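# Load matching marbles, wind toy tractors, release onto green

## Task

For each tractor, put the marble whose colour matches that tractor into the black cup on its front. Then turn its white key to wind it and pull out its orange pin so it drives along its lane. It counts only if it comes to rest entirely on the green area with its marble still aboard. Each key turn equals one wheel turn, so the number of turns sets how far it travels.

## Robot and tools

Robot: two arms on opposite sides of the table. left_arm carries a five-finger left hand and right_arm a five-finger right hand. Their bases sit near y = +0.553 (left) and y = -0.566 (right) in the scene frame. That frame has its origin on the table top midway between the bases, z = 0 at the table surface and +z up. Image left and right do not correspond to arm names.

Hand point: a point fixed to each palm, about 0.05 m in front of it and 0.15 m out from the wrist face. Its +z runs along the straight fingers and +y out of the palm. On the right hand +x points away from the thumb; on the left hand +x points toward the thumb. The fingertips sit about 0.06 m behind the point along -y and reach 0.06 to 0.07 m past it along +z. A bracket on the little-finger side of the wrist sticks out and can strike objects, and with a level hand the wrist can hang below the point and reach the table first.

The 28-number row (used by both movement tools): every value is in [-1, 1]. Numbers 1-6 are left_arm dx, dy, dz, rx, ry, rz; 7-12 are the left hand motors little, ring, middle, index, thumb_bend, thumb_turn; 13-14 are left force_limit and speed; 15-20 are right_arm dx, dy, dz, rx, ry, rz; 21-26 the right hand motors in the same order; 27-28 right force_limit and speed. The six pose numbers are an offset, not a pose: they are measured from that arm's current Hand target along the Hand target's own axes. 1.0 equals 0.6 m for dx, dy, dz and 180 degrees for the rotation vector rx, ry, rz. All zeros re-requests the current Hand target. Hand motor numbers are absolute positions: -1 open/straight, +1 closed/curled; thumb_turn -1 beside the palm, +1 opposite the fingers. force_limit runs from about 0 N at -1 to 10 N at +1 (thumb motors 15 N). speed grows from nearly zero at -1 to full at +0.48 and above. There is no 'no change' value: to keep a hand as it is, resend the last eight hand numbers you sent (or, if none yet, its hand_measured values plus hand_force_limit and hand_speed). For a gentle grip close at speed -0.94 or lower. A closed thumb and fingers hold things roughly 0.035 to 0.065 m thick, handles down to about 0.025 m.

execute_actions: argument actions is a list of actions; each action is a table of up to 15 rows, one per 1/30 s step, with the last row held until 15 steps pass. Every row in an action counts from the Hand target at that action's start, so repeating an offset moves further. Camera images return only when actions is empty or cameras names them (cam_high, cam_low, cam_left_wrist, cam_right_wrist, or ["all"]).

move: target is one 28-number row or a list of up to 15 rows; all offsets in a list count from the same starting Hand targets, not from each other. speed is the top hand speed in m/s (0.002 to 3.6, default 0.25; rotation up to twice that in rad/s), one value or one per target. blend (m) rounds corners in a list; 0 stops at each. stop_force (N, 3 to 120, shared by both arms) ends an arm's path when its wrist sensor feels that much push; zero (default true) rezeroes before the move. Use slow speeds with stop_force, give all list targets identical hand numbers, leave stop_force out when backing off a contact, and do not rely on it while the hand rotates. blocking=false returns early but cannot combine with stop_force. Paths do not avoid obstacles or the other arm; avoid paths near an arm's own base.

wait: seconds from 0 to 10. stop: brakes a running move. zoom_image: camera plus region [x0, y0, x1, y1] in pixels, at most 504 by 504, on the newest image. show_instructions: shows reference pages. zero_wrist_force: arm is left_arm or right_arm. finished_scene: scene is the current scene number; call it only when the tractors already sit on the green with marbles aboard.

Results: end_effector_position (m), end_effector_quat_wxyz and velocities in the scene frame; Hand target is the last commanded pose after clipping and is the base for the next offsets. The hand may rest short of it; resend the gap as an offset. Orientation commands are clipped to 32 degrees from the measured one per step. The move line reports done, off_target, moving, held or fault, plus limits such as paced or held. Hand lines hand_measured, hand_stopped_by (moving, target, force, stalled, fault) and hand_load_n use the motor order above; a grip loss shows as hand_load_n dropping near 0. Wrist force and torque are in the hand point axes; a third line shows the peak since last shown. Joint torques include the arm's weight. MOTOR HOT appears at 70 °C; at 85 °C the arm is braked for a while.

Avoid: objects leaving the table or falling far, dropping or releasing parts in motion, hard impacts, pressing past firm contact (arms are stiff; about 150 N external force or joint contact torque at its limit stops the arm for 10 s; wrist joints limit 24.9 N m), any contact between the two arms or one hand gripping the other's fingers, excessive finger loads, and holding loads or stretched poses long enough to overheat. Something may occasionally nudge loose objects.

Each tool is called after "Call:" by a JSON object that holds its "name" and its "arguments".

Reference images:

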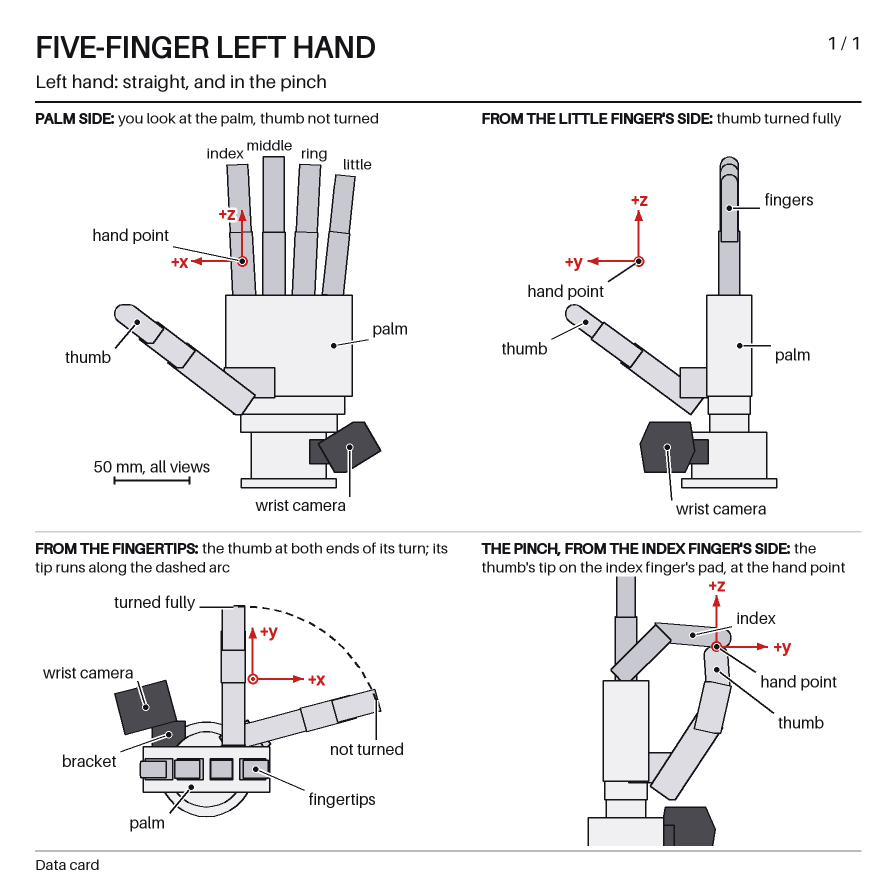

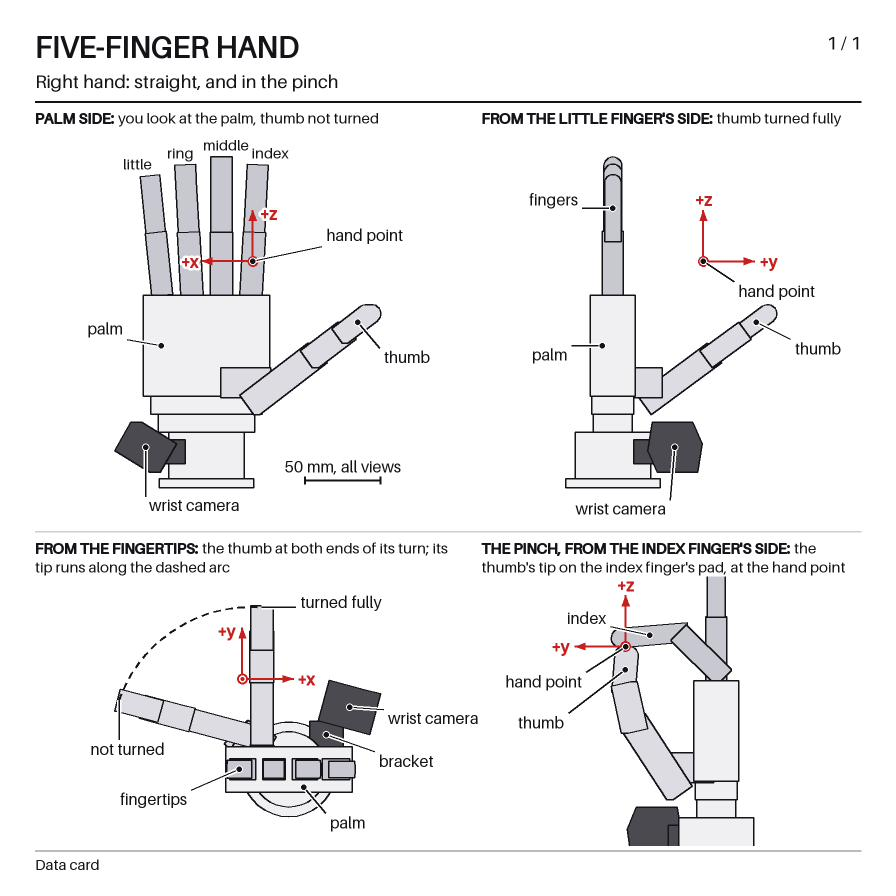

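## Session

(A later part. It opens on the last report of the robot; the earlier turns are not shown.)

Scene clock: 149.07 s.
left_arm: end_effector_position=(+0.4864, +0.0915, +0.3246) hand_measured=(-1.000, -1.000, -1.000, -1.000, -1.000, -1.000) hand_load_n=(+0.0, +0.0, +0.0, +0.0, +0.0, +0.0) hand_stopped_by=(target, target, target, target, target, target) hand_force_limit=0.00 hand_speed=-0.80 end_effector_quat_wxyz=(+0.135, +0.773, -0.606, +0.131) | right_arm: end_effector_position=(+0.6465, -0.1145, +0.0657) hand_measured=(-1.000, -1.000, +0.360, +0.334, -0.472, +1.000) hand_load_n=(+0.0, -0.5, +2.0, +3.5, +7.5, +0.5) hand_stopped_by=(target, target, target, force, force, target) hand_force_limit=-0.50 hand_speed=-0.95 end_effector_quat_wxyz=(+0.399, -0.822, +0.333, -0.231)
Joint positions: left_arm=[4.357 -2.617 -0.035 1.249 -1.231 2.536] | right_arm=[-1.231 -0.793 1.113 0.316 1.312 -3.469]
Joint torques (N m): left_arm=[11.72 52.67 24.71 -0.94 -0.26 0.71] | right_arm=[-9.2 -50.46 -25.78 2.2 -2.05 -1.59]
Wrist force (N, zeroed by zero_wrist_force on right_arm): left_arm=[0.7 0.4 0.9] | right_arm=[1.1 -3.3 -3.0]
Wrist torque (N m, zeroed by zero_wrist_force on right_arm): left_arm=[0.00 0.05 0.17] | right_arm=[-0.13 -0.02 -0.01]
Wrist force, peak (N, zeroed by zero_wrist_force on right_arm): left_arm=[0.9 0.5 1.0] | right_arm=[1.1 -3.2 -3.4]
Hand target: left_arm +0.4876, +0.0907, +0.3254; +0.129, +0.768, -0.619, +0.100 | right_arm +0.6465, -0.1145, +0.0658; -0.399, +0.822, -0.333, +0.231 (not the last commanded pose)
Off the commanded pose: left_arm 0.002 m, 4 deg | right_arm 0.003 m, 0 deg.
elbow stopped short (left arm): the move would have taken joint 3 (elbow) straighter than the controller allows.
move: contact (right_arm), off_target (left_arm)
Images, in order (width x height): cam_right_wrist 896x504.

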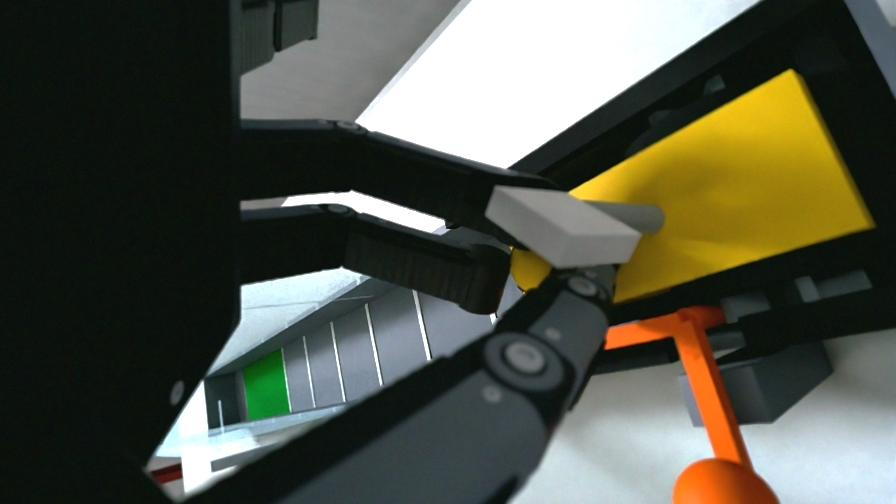

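Call:
{"name": "move", "arguments": {"target": [0,0,0,0,0,0,-1,-1,-1,-1,-1,-1,0,-0.8,0.0006,-0.0004,-0.0008,0,0,0,-1,-1,0.36,0.4,-0.18,1,-0.5,-0.95], "speed": 0.01}}

Call:
{"name": "move", "arguments": {"target": [0,0,0,0,0,0,-1,-1,-1,-1,-1,-1,0,-0.8,0,0,0,0,0,0,-1,-1,0.36,0.4,-0.57,1,-0.5,-0.93], "speed": 0.01, "cameras": ["cam_right_wrist"]}}

Scene clock: 150.30 s.
left_arm: end_effector_position=(+0.4864, +0.0915, +0.3246) hand_measured=(-1.000, -1.000, -1.000, -1.000, -1.000, -1.000) hand_load_n=(+0.0, +0.0, +0.0, +0.0, +0.0, +0.0) hand_stopped_by=(target, target, target, target, target, target) hand_force_limit=0.00 hand_speed=-0.80 end_effector_quat_wxyz=(+0.135, +0.773, -0.606, +0.131) | right_arm: end_effector_position=(+0.6465, -0.1149, +0.0663) hand_measured=(-1.000, -1.000, +0.360, +0.334, -0.472, +1.000) hand_load_n=(+0.0, +0.0, +1.5, +3.5, +7.5, +1.5) hand_stopped_by=(target, target, target, force, force, target) hand_force_limit=-0.50 hand_speed=-0.95 end_effector_quat_wxyz=(+0.399, -0.822, +0.333, -0.231)
Joint positions: left_arm=[4.357 -2.617 -0.035 1.249 -1.231 2.536] | right_arm=[-1.231 -0.794 1.113 0.317 1.311 -3.469]
Joint torques (N m): left_arm=[11.17 52.83 25.29 -0.95 -0.23 0.7] | right_arm=[-8.87 -60.49 -13.73 2.14 -1.99 -1.82]
Wrist force (N, zeroed by zero_wrist_force on right_arm): left_arm=[0.8 0.5 0.6] | right_arm=[-0.4 -0.6 0.0]
Wrist torque (N m, zeroed by zero_wrist_force on right_arm): left_arm=[0.03 0.03 0.18] | right_arm=[-0.01 0.01 0.03]
Wrist force, peak (N, zeroed by zero_wrist_force on right_arm): left_arm=[0.8 0.4 1.1] | right_arm=[0.9 -3.5 -2.9]
Hand target: left_arm +0.4876, +0.0907, +0.3254; +0.129, +0.768, -0.619, +0.100 | right_arm +0.6465, -0.1149, +0.0663; -0.399, +0.822, -0.333, +0.231
Off the commanded pose: left_arm 0.002 m, 4 deg | right_arm 0.000 m, 0 deg.
elbow stopped short (left arm): the move would have taken joint 3 (elbow) straighter than the controller allows.
move: off_target (left_arm)

Scene clock: 151.50 s.
left_arm: end_effector_position=(+0.4864, +0.0915, +0.3246) hand_measured=(-1.000, -1.000, -1.000, -1.000, -1.000, -1.000) hand_load_n=(+0.0, +0.0, +0.0, +0.0, +0.0, -0.5) hand_stopped_by=(target, target, target, target, target, target) hand_force_limit=0.00 hand_speed=-0.80 end_effector_quat_wxyz=(+0.135, +0.773, -0.606, +0.131) | right_arm: end_effector_position=(+0.6465, -0.1149, +0.0663) hand_measured=(-1.000, -1.000, +0.360, +0.334, -0.570, +1.000) hand_load_n=(+0.0, +0.0, +0.0, +1.0, +0.0, +0.0) hand_stopped_by=(target, target, target, force, target, target) hand_force_limit=-0.50 hand_speed=-0.93 end_effector_quat_wxyz=(+0.399, -0.822, +0.333, -0.231)
Joint positions: left_arm=[4.357 -2.617 -0.035 1.249 -1.231 2.536] | right_arm=[-1.231 -0.794 1.113 0.317 1.311 -3.469]
Joint torques (N m): left_arm=[11.27 53.13 24.98 -1.04 -0.23 0.71] | right_arm=[-7.68 -59.93 -12.43 2.38 -1.93 -1.32]
Wrist force (N, zeroed by zero_wrist_force on right_arm): left_arm=[1.0 0.3 0.9] | right_arm=[0.2 -0.9 0.3]
Wrist torque (N m, zeroed by zero_wrist_force on right_arm): left_arm=[-0.02 0.00 0.20] | right_arm=[0.02 -0.01 0.02]
Wrist force, peak (N, zeroed by zero_wrist_force on right_arm): left_arm=[1.0 0.6 0.9] | right_arm=[0.4 -1.9 0.3]
Hand target: left_arm +0.4876, +0.0907, +0.3254; +0.129, +0.768, -0.619, +0.100 | right_arm +0.6465, -0.1149, +0.0663; -0.399, +0.822, -0.333, +0.231
Off the commanded pose: left_arm 0.002 m, 4 deg | right_arm 0.000 m, 0 deg.
elbow stopped short (left arm): the move would have taken joint 3 (elbow) straighter than the controller allows.
move: off_target (left_arm)
Images, in order (width x height): cam_right_wrist 896x504.

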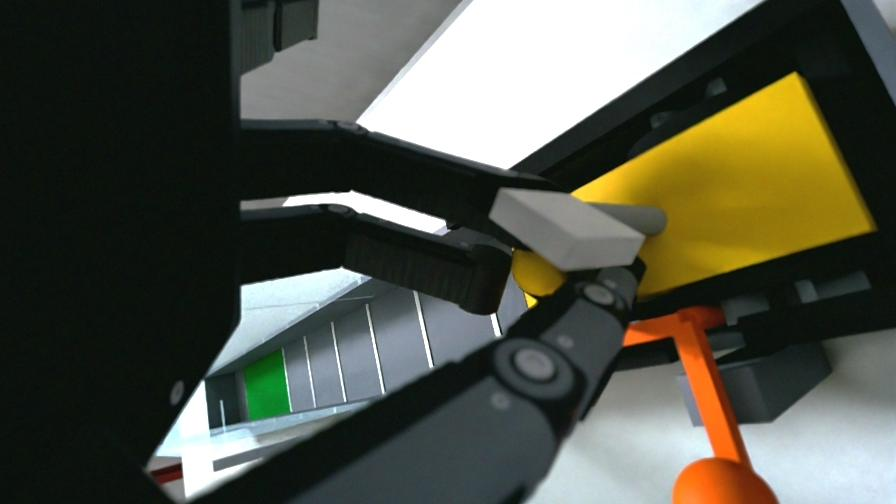

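Call:
{"name": "move", "arguments": {"target": [[0,0,0,0,0,0,-1,-1,-1,-1,-1,-1,0,-0.8,0.0019,-0.01352,-0.00957,0,0,0,-1,-1,0.36,0.4,-0.57,1,-0.5,-0.93],[0,0,0,0,0,0,-1,-1,-1,-1,-1,-1,0,-0.8,0.01343,-0.09557,-0.06764,0,0,0,-1,-1,0.36,0.4,-0.57,1,-0.5,-0.93]], "speed": [0.02,0.1], "blend": 0.003, "cameras": ["cam_right_wrist"]}}

Scene clock: 153.43 s.
left_arm: end_effector_position=(+0.4864, +0.0915, +0.3246) hand_measured=(-1.000, -1.000, -1.000, -1.000, -1.000, -1.000) hand_load_n=(+0.0, +0.0, +0.0, +0.0, +0.0, +0.0) hand_stopped_by=(target, target, target, target, target, target) hand_force_limit=0.00 hand_speed=-0.80 end_effector_quat_wxyz=(+0.135, +0.773, -0.606, +0.131) | right_arm: end_effector_position=(+0.6465, -0.1149, +0.1370) hand_measured=(-1.000, -1.000, +0.360, +0.336, -0.570, +1.000) hand_load_n=(+0.0, +0.0, +0.0, +0.0, +0.0, +0.0) hand_stopped_by=(target, target, target, force, target, target) hand_force_limit=-0.50 hand_speed=-0.93 end_effector_quat_wxyz=(+0.399, -0.822, +0.333, -0.231)
Joint positions: left_arm=[4.357 -2.617 -0.035 1.249 -1.231 2.536] | right_arm=[-1.231 -0.84 1.009 0.467 1.311 -3.469]
Joint torques (N m): left_arm=[11.72 53.26 25.04 -0.9 -0.32 0.78] | right_arm=[5.7 -61.57 -27.05 2.13 0.8 -1.66]
Wrist force (N, zeroed by zero_wrist_force on right_arm): left_arm=[0.9 0.4 0.8] | right_arm=[0.0 -0.1 -0.2]
Wrist torque (N m, zeroed by zero_wrist_force on right_arm): left_arm=[0.00 0.01 0.18] | right_arm=[0.00 0.01 0.01]
Wrist force, peak (N, zeroed by zero_wrist_force on right_arm): left_arm=[1.2 0.6 0.9] | right_arm=[0.2 -1.2 0.7]
Hand target: left_arm +0.4876, +0.0907, +0.3254; +0.129, +0.768, -0.619, +0.100 | right_arm +0.6465, -0.1149, +0.1370; -0.399, +0.822, -0.333, +0.231
Off the commanded pose: left_arm 0.002 m, 4 deg | right_arm 0.000 m, 0 deg.
elbow stopped short (left arm): the move would have taken joint 3 (elbow) straighter than the controller allows.
move: off_target (left_arm)
Images, in order (width x height): cam_right_wrist 896x504.

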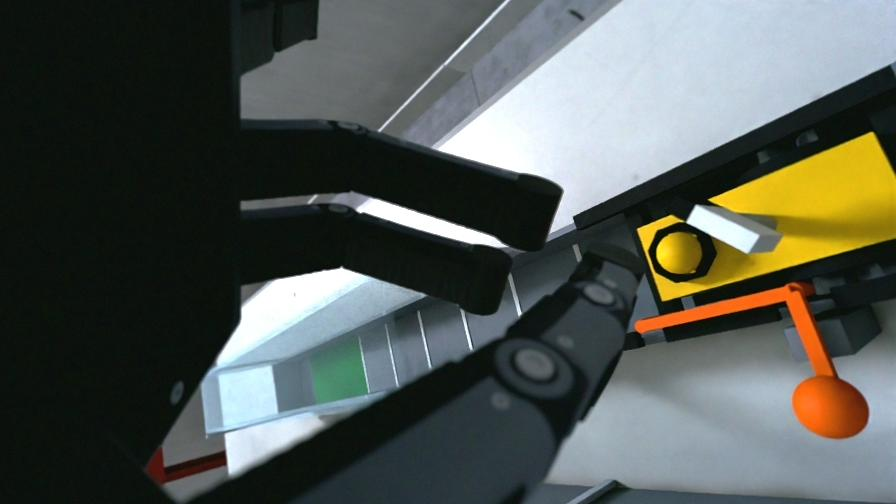

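Call:
{"name": "move", "arguments": {"target": [[0,0,0,0,0,0,-1,-1,-1,-1,-1,-1,0,-0.8,0.04094,0.17873,-0.24459,-0.0241,0.1712,0.1212,-1,-1,0.12,0.27,-0.5,1,0,-0.3],[0,0,0,0,0,0,-1,-1,-1,-1,-1,-1,0,-0.8,0.02821,0.26929,-0.18049,-0.0241,0.1712,0.1212,-1,-1,0.12,0.27,-0.5,1,0,-0.3]], "speed": [0.2,0.08], "blend": 0.01, "cameras": ["cam_right_wrist"]}}

Call:
{"name": "zero_wrist_force", "arguments": {"arm": "right_arm"}}

Scene clock: 156.93 s.
left_arm: end_effector_position=(+0.4864, +0.0915, +0.3246) hand_measured=(-1.000, -1.000, -1.000, -1.000, -1.000, -1.000) hand_load_n=(+0.0, +0.0, +0.0, +0.0, +0.0, +0.0) hand_stopped_by=(target, target, target, target, target, target) hand_force_limit=0.00 hand_speed=-0.80 end_effector_quat_wxyz=(+0.135, +0.773, -0.606, +0.131) | right_arm: end_effector_position=(+0.5291, -0.2558, +0.0701) hand_measured=(-1.000, -1.000, +0.120, +0.270, -0.500, +1.000) hand_load_n=(+0.0, +0.0, +0.0, +0.0, +0.0, +0.0) hand_stopped_by=(target, target, target, target, target, target) hand_force_limit=0.00 hand_speed=-0.30 end_effector_quat_wxyz=(+0.302, -0.669, +0.583, -0.349)
Joint positions: left_arm=[4.357 -2.617 -0.035 1.249 -1.231 2.536] | right_arm=[-1.195 -1.155 1.707 0.095 1.88 -3.055]
Joint torques (N m): left_arm=[11.69 52.86 24.35 -0.92 -0.29 0.81] | right_arm=[7.34 -20.21 -11.3 -1.41 0.52 -0.95]
Wrist force (N, zeroed by zero_wrist_force on right_arm): left_arm=[0.7 0.4 0.9] | right_arm=[0.3 -0.2 -0.3]
Wrist torque (N m, zeroed by zero_wrist_force on right_arm): left_arm=[-0.01 0.06 0.17] | right_arm=[0.00 -0.05 -0.10]
Wrist force, peak (N, zeroed by zero_wrist_force on right_arm): left_arm=[1.0 0.4 1.1] | right_arm=[0.3 -0.2 -1.0]
Hand target: left_arm +0.4876, +0.0907, +0.3254; +0.129, +0.768, -0.619, +0.100 | right_arm +0.5291, -0.2558, +0.0701; -0.302, +0.669, -0.583, +0.349
Off the commanded pose: left_arm 0.002 m, 4 deg | right_arm 0.000 m, 0 deg.
elbow stopped short (left arm): the move would have taken joint 3 (elbow) straighter than the controller allows.
move: off_target (left_arm)
Images, in order (width x height): cam_right_wrist 896x504.

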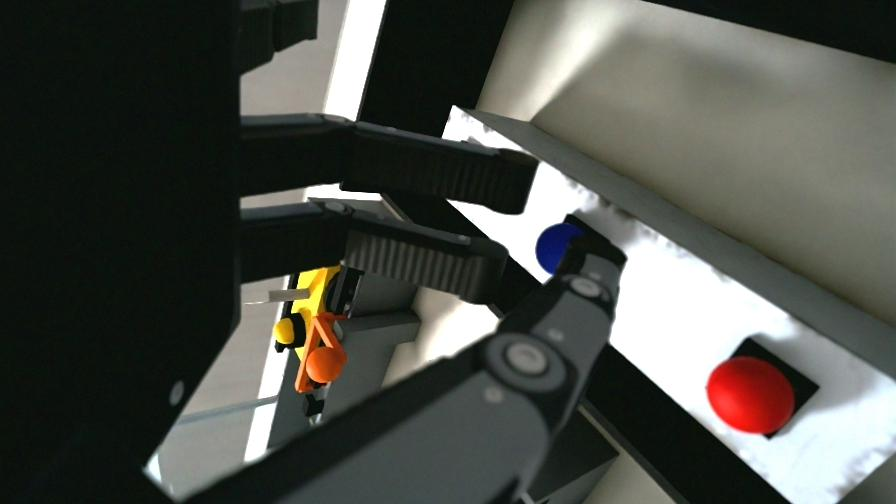

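Wrist force sensor zeroed.

Call:
{"name": "zoom_image", "arguments": {"camera": "cam_right_wrist", "region": [480, 190, 660, 310]}}

Scaled by 2.800.

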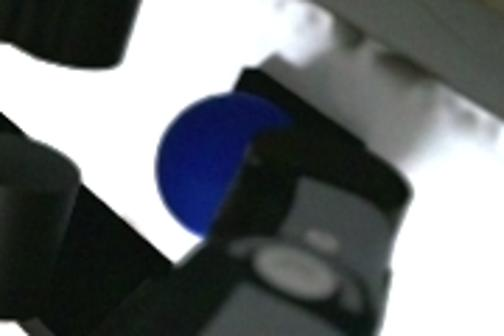

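Call:
{"name": "move", "arguments": {"target": [0,0,0,0,0,0,-1,-1,-1,-1,-1,-1,0,-0.8,0.0019,-0.0004,0.00095,0,0,0,-1,-1,0.12,0.27,-0.5,1,0,-0.3], "speed": 0.02}}

Call:
{"name": "move", "arguments": {"target": [0,0,0,0,0,0,-1,-1,-1,-1,-1,-1,0,-0.8,-0.00304,0.02163,0.01531,0,0,0,-1,-1,0.12,0.27,-0.5,1,0,-0.3], "speed": 0.008, "stop_force": 3, "cameras": ["cam_right_wrist"]}}

Scene clock: 158.40 s.
left_arm: end_effector_position=(+0.4864, +0.0915, +0.3246) hand_measured=(-1.000, -1.000, -1.000, -1.000, -1.000, -1.000) hand_load_n=(+0.0, +0.0, +0.0, +0.0, +0.0, -0.5) hand_stopped_by=(target, target, target, target, target, target) hand_force_limit=0.00 hand_speed=-0.80 end_effector_quat_wxyz=(+0.135, +0.773, -0.606, +0.131) | right_arm: end_effector_position=(+0.5298, -0.2569, +0.0700) hand_measured=(-1.000, -1.000, +0.120, +0.270, -0.500, +1.000) hand_load_n=(+0.0, +0.0, +0.0, +0.0, +0.0, +0.0) hand_stopped_by=(target, target, target, target, target, target) hand_force_limit=0.00 hand_speed=-0.30 end_effector_quat_wxyz=(+0.302, -0.669, +0.583, -0.349)
Joint positions: left_arm=[4.357 -2.617 -0.035 1.249 -1.231 2.536] | right_arm=[-1.198 -1.155 1.708 0.094 1.878 -3.057]
Joint torques (N m): left_arm=[11.26 53.41 25 -0.9 -0.41 0.83] | right_arm=[-8.7 -47.03 -11.3 -1.6 -1.31 -1.71]
Wrist force (N, zeroed by zero_wrist_force on right_arm): left_arm=[0.8 0.3 0.6] | right_arm=[-0.2 0.2 0.1]
Wrist torque (N m, zeroed by zero_wrist_force on right_arm): left_arm=[0.00 0.02 0.19] | right_arm=[0.02 0.04 0.11]
Wrist force, peak (N, zeroed by zero_wrist_force on right_arm): left_arm=[1.0 0.3 1.0] | right_arm=[-0.4 0.0 -0.3]
Hand target: left_arm +0.4876, +0.0907, +0.3254; +0.129, +0.768, -0.619, +0.100 | right_arm +0.5298, -0.2569, +0.0701; -0.302, +0.669, -0.583, +0.349
Off the commanded pose: left_arm 0.002 m, 4 deg | right_arm 0.000 m, 0 deg.
elbow stopped short (left arm): the move would have taken joint 3 (elbow) straighter than the controller allows.
move: off_target (left_arm)

Scene clock: 160.97 s.
left_arm: end_effector_position=(+0.4864, +0.0915, +0.3246) hand_measured=(-1.000, -1.000, -1.000, -1.000, -1.000, -1.000) hand_load_n=(+0.0, +0.0, +0.0, +0.0, +0.0, +0.0) hand_stopped_by=(target, target, target, target, target, target) hand_force_limit=0.00 hand_speed=-0.80 end_effector_quat_wxyz=(+0.135, +0.773, -0.606, +0.131) | right_arm: end_effector_position=(+0.5299, -0.2569, +0.0595) hand_measured=(-1.000, -1.000, +0.120, +0.270, -0.500, +1.000) hand_load_n=(+0.0, +0.0, +0.0, +0.0, +0.0, +0.0) hand_stopped_by=(target, target, target, target, target, target) hand_force_limit=0.00 hand_speed=-0.30 end_effector_quat_wxyz=(+0.302, -0.669, +0.583, -0.349)
Joint positions: left_arm=[4.357 -2.617 -0.035 1.249 -1.231 2.536] | right_arm=[-1.198 -1.142 1.719 0.069 1.878 -3.057]
Joint torques (N m): left_arm=[10.92 53.43 24.98 -1.05 -0.45 0.89] | right_arm=[-8.16 -46.23 -21.93 2.36 -1.21 -1.44]
Wrist force (N, zeroed by zero_wrist_force on right_arm): left_arm=[0.9 0.5 0.6] | right_arm=[-0.5 -3.2 -0.3]
Wrist torque (N m, zeroed by zero_wrist_force on right_arm): left_arm=[0.02 0.02 0.18] | right_arm=[-0.01 0.05 0.08]
Wrist force, peak (N, zeroed by zero_wrist_force on right_arm): left_arm=[0.9 0.6 1.0] | right_arm=[-0.7 -5.4 -0.8]
Hand target: left_arm +0.4876, +0.0907, +0.3254; +0.129, +0.768, -0.619, +0.100 | right_arm +0.5299, -0.2569, +0.0595; -0.302, +0.669, -0.583, +0.349 (not the last commanded pose)
Off the commanded pose: left_arm 0.002 m, 4 deg | right_arm 0.005 m, 0 deg.
elbow stopped short (left arm): the move would have taken joint 3 (elbow) straighter than the controller allows.
move: contact (right_arm), off_target (left_arm)
Images, in order (width x height): cam_right_wrist 896x504.

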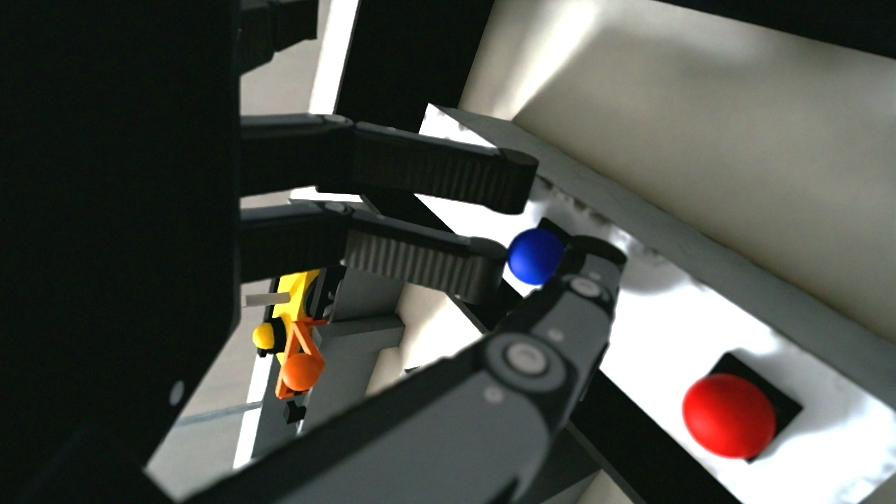

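Call:
{"name": "move", "arguments": {"target": [0,0,0,0,0,0,-1,-1,-1,-1,-1,-1,0,-0.8,0.00019,-0.00135,-0.00096,0,0,0,-1,-1,0.12,0.27,-0.5,1,0,-0.3], "speed": 0.01}}

Call:
{"name": "move", "arguments": {"target": [0,0,0,0,0,0,-1,-1,-1,-1,-1,-1,0,-0.8,0,0,0,0,0,0,-1,-1,0.24,0.34,-0.2,1,-0.7,-0.93], "speed": 0.01}}

Call:
{"name": "move", "arguments": {"target": [0,0,0,0,0,0,-1,-1,-1,-1,-1,-1,0,-0.8,0,0,0,0,0,0,-1,-1,0.32,0.38,-0.2,1,-0.7,-0.95], "speed": 0.01}}

Call:
{"name": "move", "arguments": {"target": [0,0,0,0,0,0,-1,-1,-1,-1,-1,-1,0,-0.8,0,0,0,0,0,0,-1,-1,0.36,0.4,-0.18,1,-0.5,-0.95], "speed": 0.01, "cameras": ["cam_right_wrist"]}}

Scene clock: 162.07 s.
left_arm: end_effector_position=(+0.4864, +0.0915, +0.3246) hand_measured=(-1.000, -1.000, -1.000, -1.000, -1.000, -1.000) hand_load_n=(+0.0, +0.0, +0.0, +0.0, +0.0, +0.0) hand_stopped_by=(target, target, target, target, target, target) hand_force_limit=0.00 hand_speed=-0.80 end_effector_quat_wxyz=(+0.135, +0.773, -0.606, +0.131) | right_arm: end_effector_position=(+0.5298, -0.2569, +0.0605) hand_measured=(-1.000, -1.000, +0.120, +0.270, -0.500, +1.000) hand_load_n=(+0.0, +0.0, +0.0, +0.0, +0.0, +0.0) hand_stopped_by=(target, target, target, target, target, target) hand_force_limit=0.00 hand_speed=-0.30 end_effector_quat_wxyz=(+0.302, -0.669, +0.583, -0.349)
Joint positions: left_arm=[4.357 -2.617 -0.035 1.249 -1.231 2.536] | right_arm=[-1.198 -1.143 1.718 0.071 1.878 -3.057]
Joint torques (N m): left_arm=[11.46 53.54 24.24 -0.92 -0.54 0.88] | right_arm=[-7.51 -48.98 -23.32 1.84 -0.71 -1.28]
Wrist force (N, zeroed by zero_wrist_force on right_arm): left_arm=[0.8 0.2 0.7] | right_arm=[-0.3 -0.1 0.0]
Wrist torque (N m, zeroed by zero_wrist_force on right_arm): left_arm=[-0.01 0.02 0.19] | right_arm=[-0.01 0.04 0.10]
Wrist force, peak (N, zeroed by zero_wrist_force on right_arm): left_arm=[1.0 0.3 0.9] | right_arm=[-0.4 -3.6 -0.2]
Hand target: left_arm +0.4876, +0.0907, +0.3254; +0.129, +0.768, -0.619, +0.100 | right_arm +0.5299, -0.2569, +0.0605; -0.302, +0.669, -0.583, +0.349
Off the commanded pose: left_arm 0.002 m, 4 deg | right_arm 0.000 m, 0 deg.
elbow stopped short (left arm): the move would have taken joint 3 (elbow) straighter than the controller allows.
move: off_target (left_arm)

Scene clock: 162.93 s.
left_arm: end_effector_position=(+0.4864, +0.0915, +0.3246) hand_measured=(-1.000, -1.000, -1.000, -1.000, -1.000, -1.000) hand_load_n=(+0.0, +0.0, +0.0, +0.0, +0.0, +0.0) hand_stopped_by=(target, target, target, target, target, target) hand_force_limit=0.00 hand_speed=-0.80 end_effector_quat_wxyz=(+0.135, +0.773, -0.606, +0.131) | right_arm: end_effector_position=(+0.5299, -0.2569, +0.0605) hand_measured=(-1.000, -1.000, +0.240, +0.340, -0.454, +1.000) hand_load_n=(+0.0, +0.0, +0.0, +1.5, +2.5, +0.0) hand_stopped_by=(target, target, target, force, force, target) hand_force_limit=-0.70 hand_speed=-0.93 end_effector_quat_wxyz=(+0.302, -0.669, +0.583, -0.349)
Joint positions: left_arm=[4.357 -2.617 -0.035 1.249 -1.231 2.536] | right_arm=[-1.198 -1.143 1.718 0.071 1.878 -3.057]
Joint torques (N m): left_arm=[11.18 53.35 24.67 -0.9 -0.57 0.88] | right_arm=[-7.05 -44.95 -21.85 1.58 -0.23 -1.36]
Wrist force (N, zeroed by zero_wrist_force on right_arm): left_arm=[0.9 0.4 0.9] | right_arm=[-0.2 -0.1 -0.1]
Wrist torque (N m, zeroed by zero_wrist_force on right_arm): left_arm=[-0.01 0.02 0.19] | right_arm=[0.01 0.04 0.11]
Wrist force, peak (N, zeroed by zero_wrist_force on right_arm): left_arm=[0.9 0.5 1.0] | right_arm=[-0.2 -1.7 -0.1]
Hand target: left_arm +0.4876, +0.0907, +0.3254; +0.129, +0.768, -0.619, +0.100 | right_arm +0.5299, -0.2569, +0.0605; -0.302, +0.669, -0.583, +0.349
Off the commanded pose: left_arm 0.002 m, 4 deg | right_arm 0.000 m, 0 deg.
elbow stopped short (left arm): the move would have taken joint 3 (elbow) straighter than the controller allows.
move: off_target (left_arm)

Scene clock: 163.53 s.
left_arm: end_effector_position=(+0.4864, +0.0915, +0.3246) hand_measured=(-1.000, -1.000, -1.000, -1.000, -1.000, -1.000) hand_load_n=(+0.0, +0.0, +0.0, +0.0, +0.0, +0.0) hand_stopped_by=(target, target, target, target, target, target) hand_force_limit=0.00 hand_speed=-0.80 end_effector_quat_wxyz=(+0.135, +0.773, -0.606, +0.131) | right_arm: end_effector_position=(+0.5299, -0.2569, +0.0605) hand_measured=(-1.000, -1.000, +0.292, +0.340, -0.454, +1.000) hand_load_n=(+0.0, +0.0, +1.5, +0.5, +3.5, +1.5) hand_stopped_by=(target, target, force, force, force, target) hand_force_limit=-0.70 hand_speed=-0.95 end_effector_quat_wxyz=(+0.302, -0.669, +0.583, -0.349)
Joint positions: left_arm=[4.357 -2.617 -0.035 1.249 -1.231 2.536] | right_arm=[-1.198 -1.143 1.718 0.071 1.878 -3.057]
Joint torques (N m): left_arm=[11.14 53.17 25.04 -0.87 -0.67 0.78] | right_arm=[-4.39 -44.65 -20.31 0.85 0.12 -1.34]
Wrist force (N, zeroed by zero_wrist_force on right_arm): left_arm=[0.8 0.7 0.9] | right_arm=[-0.2 -0.4 0.2]
Wrist torque (N m, zeroed by zero_wrist_force on right_arm): left_arm=[0.05 0.04 0.17] | right_arm=[-0.02 0.05 0.09]
Wrist force, peak (N, zeroed by zero_wrist_force on right_arm): left_arm=[1.3 0.3 0.9] | right_arm=[-0.2 -0.4 0.2]
Hand target: left_arm +0.4876, +0.0907, +0.3254; +0.129, +0.768, -0.619, +0.100 | right_arm +0.5299, -0.2569, +0.0605; -0.302, +0.669, -0.583, +0.349
Off the commanded pose: left_arm 0.002 m, 4 deg | right_arm 0.000 m, 0 deg.
elbow stopped short (left arm): the move would have taken joint 3 (elbow) straighter than the controller allows.
move: off_target (left_arm)

Scene clock: 164.27 s.
left_arm: end_effector_position=(+0.4864, +0.0915, +0.3246) hand_measured=(-1.000, -1.000, -1.000, -1.000, -1.000, -1.000) hand_load_n=(+0.0, +0.0, +0.0, +0.0, +0.0, +0.0) hand_stopped_by=(target, target, target, target, target, target) hand_force_limit=0.00 hand_speed=-0.80 end_effector_quat_wxyz=(+0.135, +0.773, -0.606, +0.131) | right_arm: end_effector_position=(+0.5299, -0.2569, +0.0605) hand_measured=(-1.000, -1.000, +0.360, +0.354, -0.456, +1.000) hand_load_n=(+0.0, +0.0, +1.0, +3.0, +6.0, +0.0) hand_stopped_by=(target, target, target, force, force, target) hand_force_limit=-0.50 hand_speed=-0.95 end_effector_quat_wxyz=(+0.302, -0.669, +0.583, -0.349)
Joint positions: left_arm=[4.357 -2.617 -0.035 1.249 -1.231 2.536] | right_arm=[-1.198 -1.143 1.718 0.071 1.878 -3.057]
Joint torques (N m): left_arm=[11.39 53.37 24.24 -0.91 -0.61 0.92] | right_arm=[-5.63 -42.96 -18.46 -0.18 0.3 -1.22]
Wrist force (N, zeroed by zero_wrist_force on right_arm): left_arm=[0.6 0.3 0.7] | right_arm=[-0.2 0.0 0.0]
Wrist torque (N m, zeroed by zero_wrist_force on right_arm): left_arm=[0.00 0.06 0.17] | right_arm=[0.00 0.04 0.11]
Wrist force, peak (N, zeroed by zero_wrist_force on right_arm): left_arm=[1.1 0.3 0.9] | right_arm=[-0.3 0.3 0.1]
Hand target: left_arm +0.4876, +0.0907, +0.3254; +0.129, +0.768, -0.619, +0.100 | right_arm +0.5299, -0.2569, +0.0605; -0.302, +0.669, -0.583, +0.349
Off the commanded pose: left_arm 0.002 m, 4 deg | right_arm 0.000 m, 0 deg.
elbow stopped short (left arm): the move would have taken joint 3 (elbow) straighter than the controller allows.
move: off_target (left_arm)
Images, in order (width x height): cam_right_wrist 896x504.

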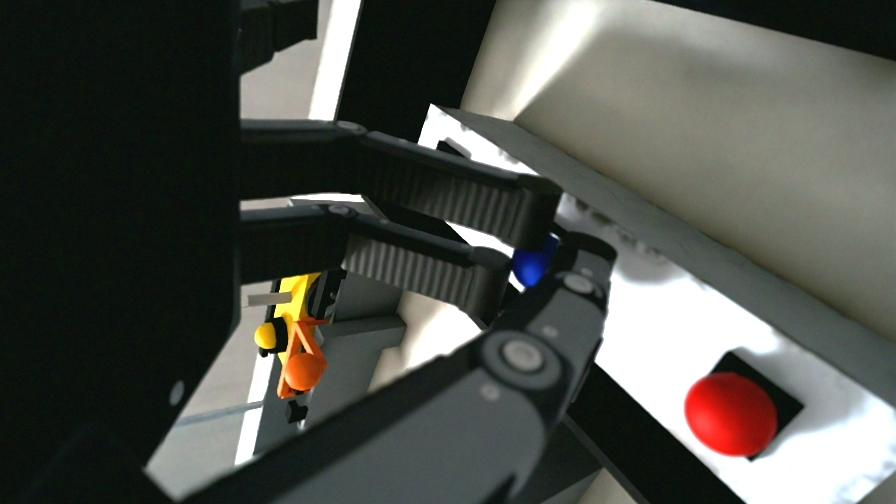

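Call:
{"name": "move", "arguments": {"target": [0,0,0,0,0,0,-1,-1,-1,-1,-1,-1,0,-0.8,0.00114,-0.00811,-0.00574,0,0,0,-1,-1,0.36,0.4,-0.18,1,-0.5,-0.95], "speed": 0.02, "cameras": ["cam_right_wrist"]}}

Scene clock: 165.33 s.
left_arm: end_effector_position=(+0.4864, +0.0915, +0.3246) hand_measured=(-1.000, -1.000, -1.000, -1.000, -1.000, -1.000) hand_load_n=(+0.0, +0.0, +0.0, +0.0, +0.0, +0.0) hand_stopped_by=(target, target, target, target, target, target) hand_force_limit=0.00 hand_speed=-0.80 end_effector_quat_wxyz=(+0.135, +0.773, -0.606, +0.131) | right_arm: end_effector_position=(+0.5299, -0.2569, +0.0664) hand_measured=(-1.000, -1.000, +0.360, +0.354, -0.456, +1.000) hand_load_n=(+0.0, +0.0, +0.5, +3.0, +6.0, +0.5) hand_stopped_by=(target, target, target, force, force, target) hand_force_limit=-0.50 hand_speed=-0.95 end_effector_quat_wxyz=(+0.302, -0.669, +0.583, -0.349)
Joint positions: left_arm=[4.357 -2.617 -0.035 1.249 -1.231 2.536] | right_arm=[-1.198 -1.151 1.712 0.085 1.878 -3.057]
Joint torques (N m): left_arm=[11.02 53.15 24.56 -0.96 -0.58 0.85] | right_arm=[-4.37 -48.35 -24.36 2.3 1.01 -1.16]
Wrist force (N, zeroed by zero_wrist_force on right_arm): left_arm=[0.7 0.5 0.8] | right_arm=[-0.2 -0.1 0.0]
Wrist torque (N m, zeroed by zero_wrist_force on right_arm): left_arm=[0.03 0.05 0.17] | right_arm=[-0.02 0.04 0.10]
Wrist force, peak (N, zeroed by zero_wrist_force on right_arm): left_arm=[1.0 0.5 0.9] | right_arm=[-0.4 0.1 0.2]
Hand target: left_arm +0.4876, +0.0907, +0.3254; +0.129, +0.768, -0.619, +0.100 | right_arm +0.5299, -0.2569, +0.0665; -0.302, +0.669, -0.583, +0.349
Off the commanded pose: left_arm 0.002 m, 4 deg | right_arm 0.000 m, 0 deg.
elbow stopped short (left arm): the move would have taken joint 3 (elbow) straighter than the controller allows.
move: off_target (left_arm)
Images, in order (width x height): cam_right_wrist 896x504.

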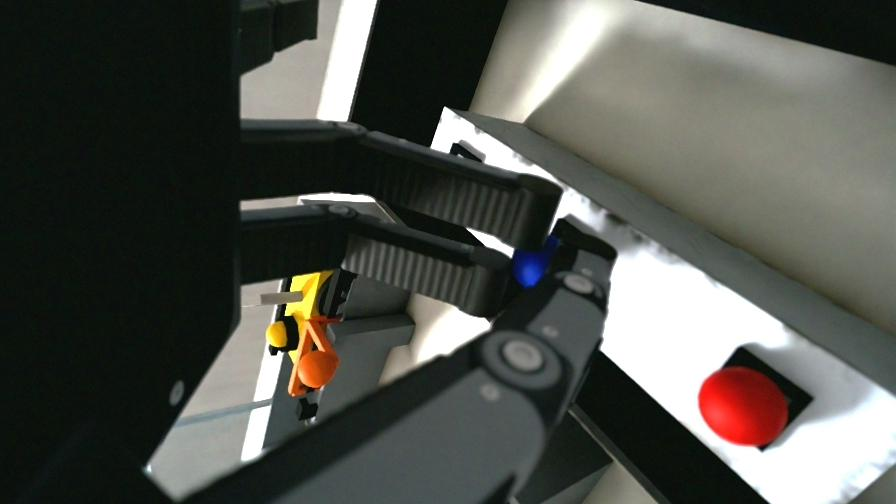

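Call:
{"name": "move", "arguments": {"target": [[0,0,0,0,0,0,-1,-1,-1,-1,-1,-1,0,-0.8,0.01587,-0.11287,-0.07988,0,0,0,-1,-1,0.36,0.4,-0.18,1,-0.5,-0.95],[0,0,0,0,0,0,-1,-1,-1,-1,-1,-1,0,-0.8,-0.21458,-0.13605,-0.09285,0.0241,-0.1712,-0.1212,-1,-1,0.36,0.4,-0.18,1,-0.5,-0.95]], "speed": 0.12, "blend": 0.015, "cameras": ["cam_right_wrist"]}}

Scene clock: 169.80 s.
left_arm: end_effector_position=(+0.4864, +0.0915, +0.3246) hand_measured=(-1.000, -1.000, -1.000, -1.000, -1.000, -1.000) hand_load_n=(+0.0, +0.0, +0.0, +0.0, -0.5, +0.0) hand_stopped_by=(target, target, target, target, target, target) hand_force_limit=0.00 hand_speed=-0.80 end_effector_quat_wxyz=(+0.135, +0.773, -0.606, +0.131) | right_arm: end_effector_position=(+0.5207, -0.1181, +0.1500) hand_measured=(-1.000, -1.000, +0.360, +0.354, -0.456, +1.000) hand_load_n=(+0.0, +0.0, +1.0, +2.5, +6.0, +0.5) hand_stopped_by=(target, target, target, force, force, target) hand_force_limit=-0.50 hand_speed=-0.95 end_effector_quat_wxyz=(+0.399, -0.822, +0.333, -0.231)
Joint positions: left_arm=[4.357 -2.617 -0.035 1.249 -1.231 2.536] | right_arm=[-1.153 -1.114 1.417 0.322 1.375 -3.421]
Joint torques (N m): left_arm=[10.89 53.54 24.4 -0.97 -0.82 1.07] | right_arm=[8.76 -24.12 -25.95 1.81 -1.93 -1.35]
Wrist force (N, zeroed by zero_wrist_force on right_arm): left_arm=[0.8 0.5 0.6] | right_arm=[-0.4 0.2 0.0]
Wrist torque (N m, zeroed by zero_wrist_force on right_arm): left_arm=[0.03 0.02 0.18] | right_arm=[0.02 0.07 0.11]
Wrist force, peak (N, zeroed by zero_wrist_force on right_arm): left_arm=[0.9 0.4 1.1] | right_arm=[-0.4 0.7 0.4]
Hand target: left_arm +0.4876, +0.0907, +0.3254; +0.129, +0.768, -0.619, +0.100 | right_arm +0.5207, -0.1180, +0.1500; -0.399, +0.822, -0.333, +0.231
Off the commanded pose: left_arm 0.002 m, 4 deg | right_arm 0.000 m, 0 deg.
elbow stopped short (left arm): the move would have taken joint 3 (elbow) straighter than the controller allows.
move: off_target (left_arm)
Images, in order (width x height): cam_right_wrist 896x504.

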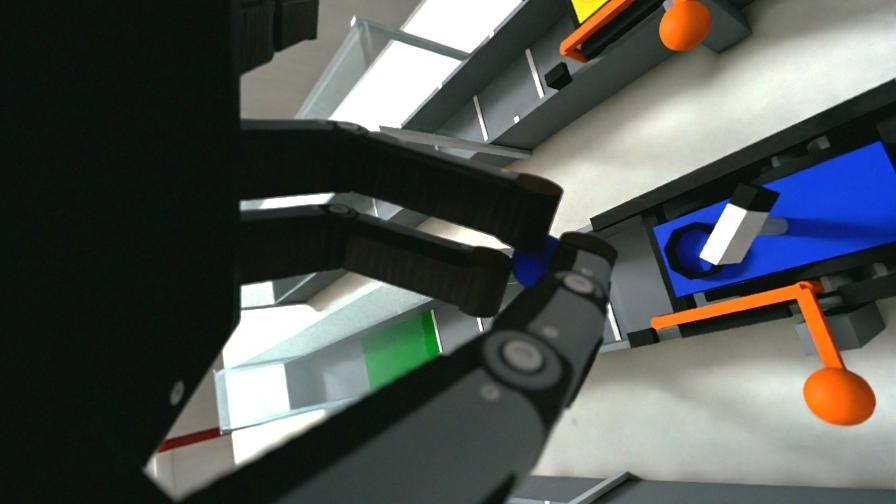

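Call:
{"name": "zoom_image", "arguments": {"camera": "cam_right_wrist", "region": [620, 190, 800, 310]}}

Scaled by 2.800.

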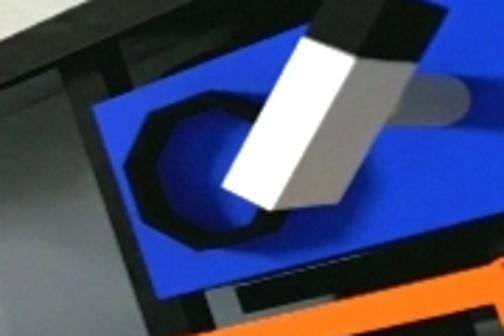

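Call:
{"name": "wait", "arguments": {"seconds": 0, "cameras": ["cam_left_wrist", "cam_high", "cam_right_wrist"]}}

Call:
{"name": "zoom_image", "arguments": {"camera": "cam_left_wrist", "region": [380, 220, 640, 380]}}

Scene clock: 176.43 s.
left_arm: end_effector_position=(+0.4864, +0.0915, +0.3246) hand_measured=(-1.000, -1.000, -1.000, -1.000, -1.000, -1.000) hand_load_n=(+0.0, +0.0, +0.0, +0.0, +0.0, -0.5) hand_stopped_by=(target, target, target, target, target, target) hand_force_limit=0.00 hand_speed=-0.80 end_effector_quat_wxyz=(+0.135, +0.773, -0.606, +0.131) | right_arm: end_effector_position=(+0.5207, -0.1180, +0.1500) hand_measured=(-1.000, -1.000, +0.360, +0.354, -0.456, +1.000) hand_load_n=(-0.5, +0.0, +0.5, +3.0, +6.0, +0.5) hand_stopped_by=(target, target, target, force, force, target) hand_force_limit=-0.50 hand_speed=-0.95 end_effector_quat_wxyz=(+0.399, -0.822, +0.333, -0.231)
Joint positions: left_arm=[4.357 -2.617 -0.035 1.249 -1.231 2.536] | right_arm=[-1.153 -1.114 1.417 0.322 1.375 -3.421]
Joint torques (N m): left_arm=[10.67 53.65 24.5 -0.95 -0.78 0.99] | right_arm=[9.99 -25.18 -26.35 1.9 -2.02 -1.42]
Wrist force (N, zeroed by zero_wrist_force on right_arm): left_arm=[0.7 0.6 0.8] | right_arm=[-0.4 0.4 0.2]
Wrist torque (N m, zeroed by zero_wrist_force on right_arm): left_arm=[0.04 0.04 0.17] | right_arm=[0.04 0.06 0.11]
Wrist force, peak (N, zeroed by zero_wrist_force on right_arm): left_arm=[0.9 0.3 1.2] | right_arm=[-0.6 0.2 0.1]
Hand target: left_arm +0.4876, +0.0907, +0.3254; +0.129, +0.768, -0.619, +0.100 | right_arm +0.5207, -0.1180, +0.1500; -0.399, +0.822, -0.333, +0.231
Off the commanded pose: left_arm 0.002 m, 4 deg | right_arm 0.000 m, 0 deg.
Images, in order (width x height): cam_high 896x504, cam_left_wrist 896x504, cam_right_wrist 896x504.

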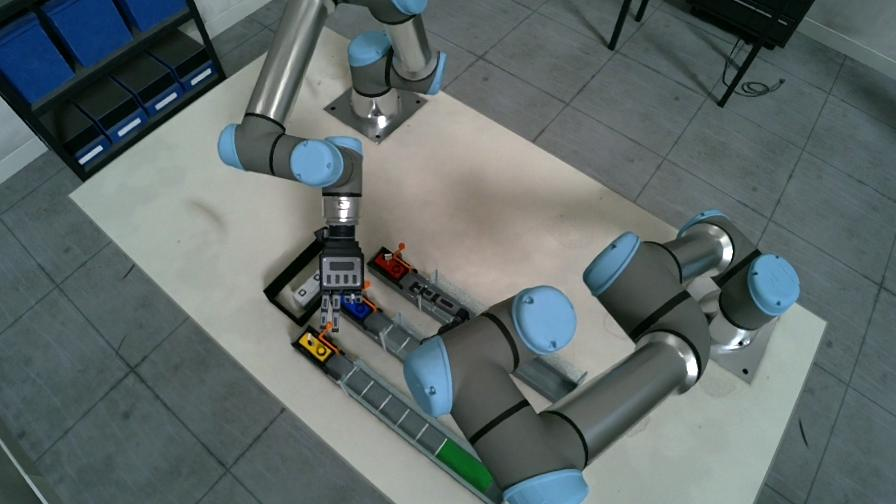

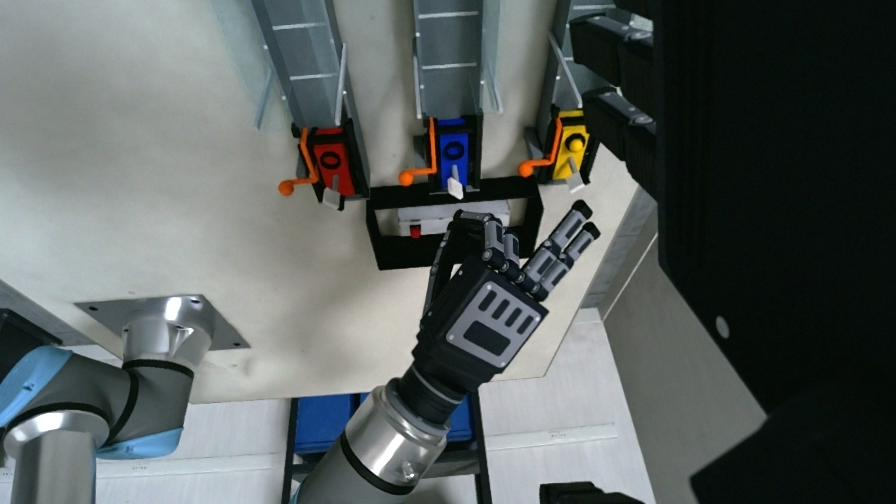

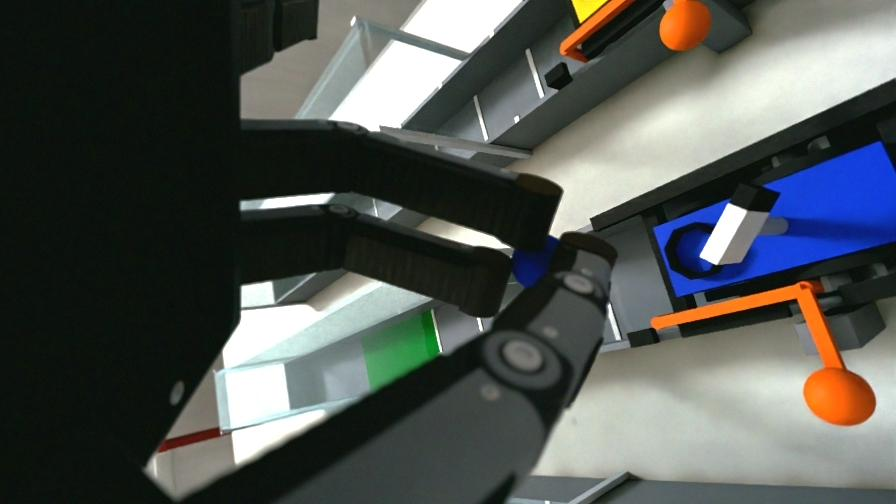

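Scaled by 1.938.

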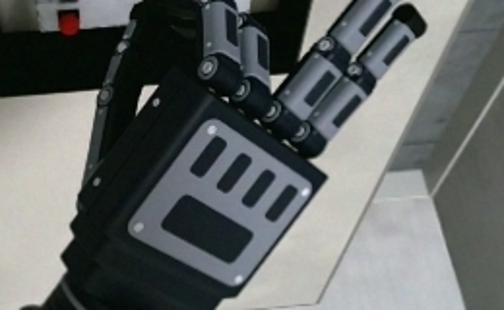

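Call:
{"name": "zoom_image", "arguments": {"camera": "cam_left_wrist", "region": [390, 100, 510, 210]}}

Call:
{"name": "zoom_image", "arguments": {"camera": "cam_left_wrist", "region": [510, 100, 610, 200]}}

Call:
{"name": "zoom_image", "arguments": {"camera": "cam_left_wrist", "region": [270, 110, 380, 220]}}

Scaled by 4.200.

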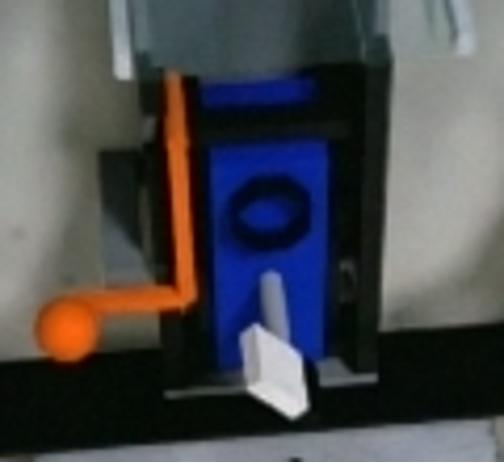

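Scaled by 5.040.

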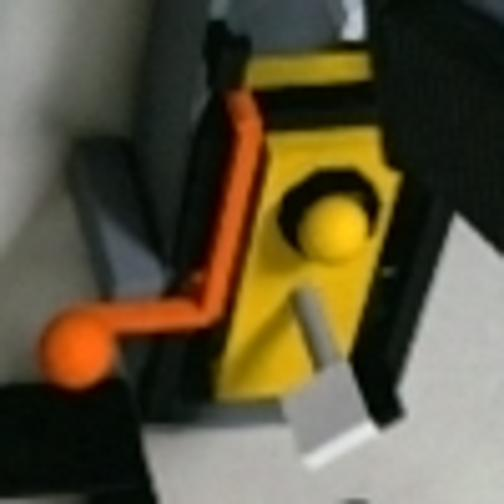

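Scaled by 4.582.

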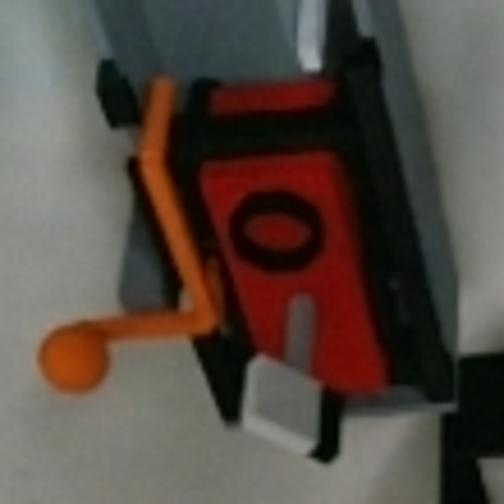

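Call:
{"name": "move", "arguments": {"target": [0,0,0,0,0,0,-1,-1,-1,-1,-1,-1,0,-0.8,0.02007,-0.0009,0.0052,-0.0241,0.1712,0.1212,-1,-1,0.36,0.4,-0.18,1,-0.5,-0.95], "speed": 0.2, "cameras": ["cam_right_wrist", "cam_left_wrist"]}}

Scene clock: 181.93 s.
left_arm: end_effector_position=(+0.4864, +0.0915, +0.3246) hand_measured=(-1.000, -1.000, -1.000, -1.000, -1.000, -1.000) hand_load_n=(+0.0, +0.0, +0.0, +0.0, +0.0, +0.0) hand_stopped_by=(target, target, target, target, target, target) hand_force_limit=0.00 hand_speed=-0.80 end_effector_quat_wxyz=(+0.135, +0.773, -0.606, +0.131) | right_arm: end_effector_position=(+0.5310, -0.1250, +0.1500) hand_measured=(-1.000, -1.000, +0.360, +0.354, -0.456, +1.000) hand_load_n=(+0.0, +0.0, +1.0, +3.0, +6.0, +0.5) hand_stopped_by=(target, target, target, force, force, target) hand_force_limit=-0.50 hand_speed=-0.95 end_effector_quat_wxyz=(+0.302, -0.669, +0.583, -0.349)
Joint positions: left_arm=[4.357 -2.617 -0.035 1.249 -1.231 2.536] | right_arm=[-0.963 -1.009 1.268 0.449 2.061 -2.898]
Joint torques (N m): left_arm=[11.09 53.7 24.34 -0.95 -0.93 1.07] | right_arm=[9.2 -28.21 -29.22 2.33 2.45 1.88]
Wrist force (N, zeroed by zero_wrist_force on right_arm): left_arm=[0.9 0.4 0.9] | right_arm=[-0.4 0.3 0.1]
Wrist torque (N m, zeroed by zero_wrist_force on right_arm): left_arm=[-0.01 0.02 0.19] | right_arm=[0.04 0.06 -0.02]
Wrist force, peak (N, zeroed by zero_wrist_force on right_arm): left_arm=[0.8 0.5 1.2] | right_arm=[-0.5 0.5 -0.3]
Hand target: left_arm +0.4876, +0.0907, +0.3254; +0.129, +0.768, -0.619, +0.100 | right_arm +0.5310, -0.1250, +0.1500; -0.302, +0.669, -0.583, +0.349
Off the commanded pose: left_arm 0.002 m, 4 deg | right_arm 0.000 m, 0 deg.
elbow stopped short (left arm): the move would have taken joint 3 (elbow) straighter than the controller allows.
move: off_target (left_arm)
Images, in order (width x height): cam_left_wrist 896x504, cam_right_wrist 896x504.

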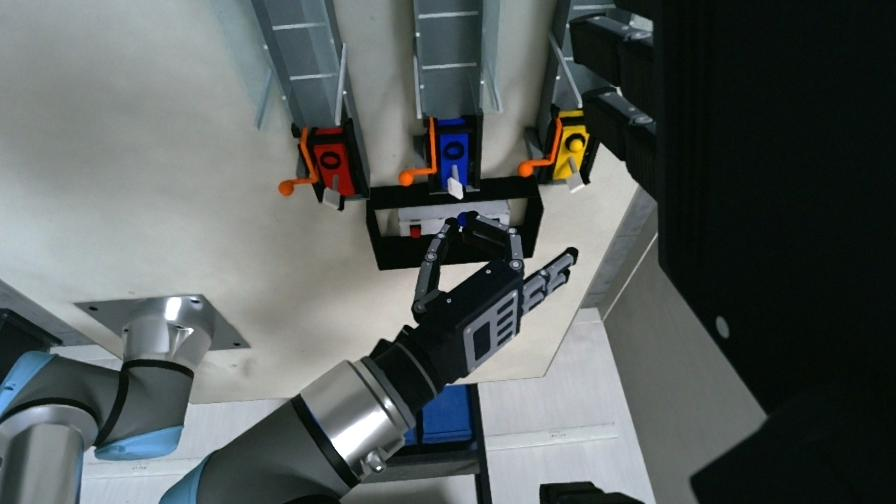

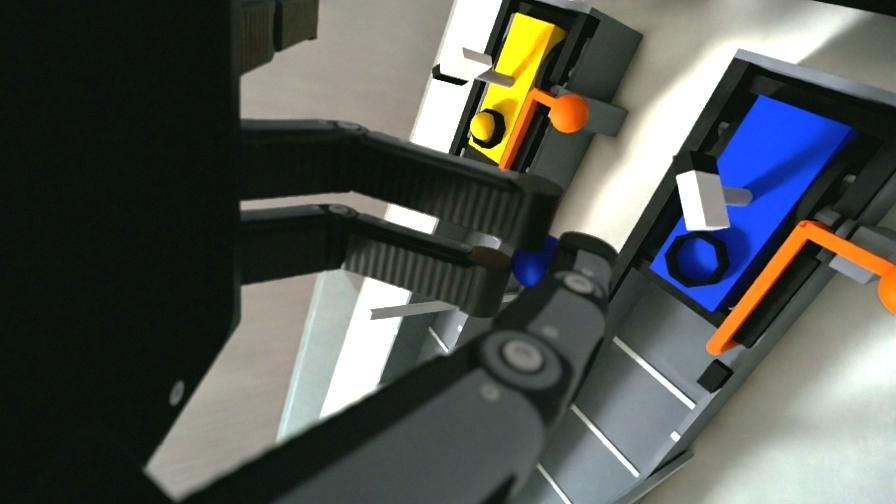

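Call:
{"name": "zoom_image", "arguments": {"camera": "cam_right_wrist", "region": [640, 210, 760, 300]}}

Scaled by 4.200.

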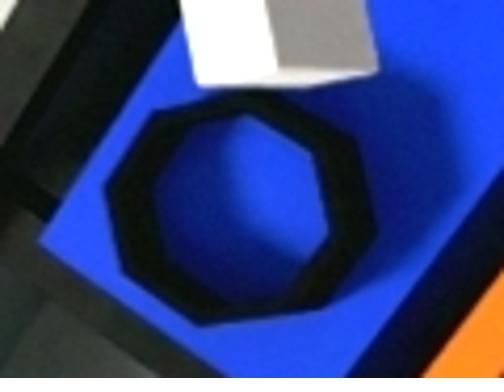

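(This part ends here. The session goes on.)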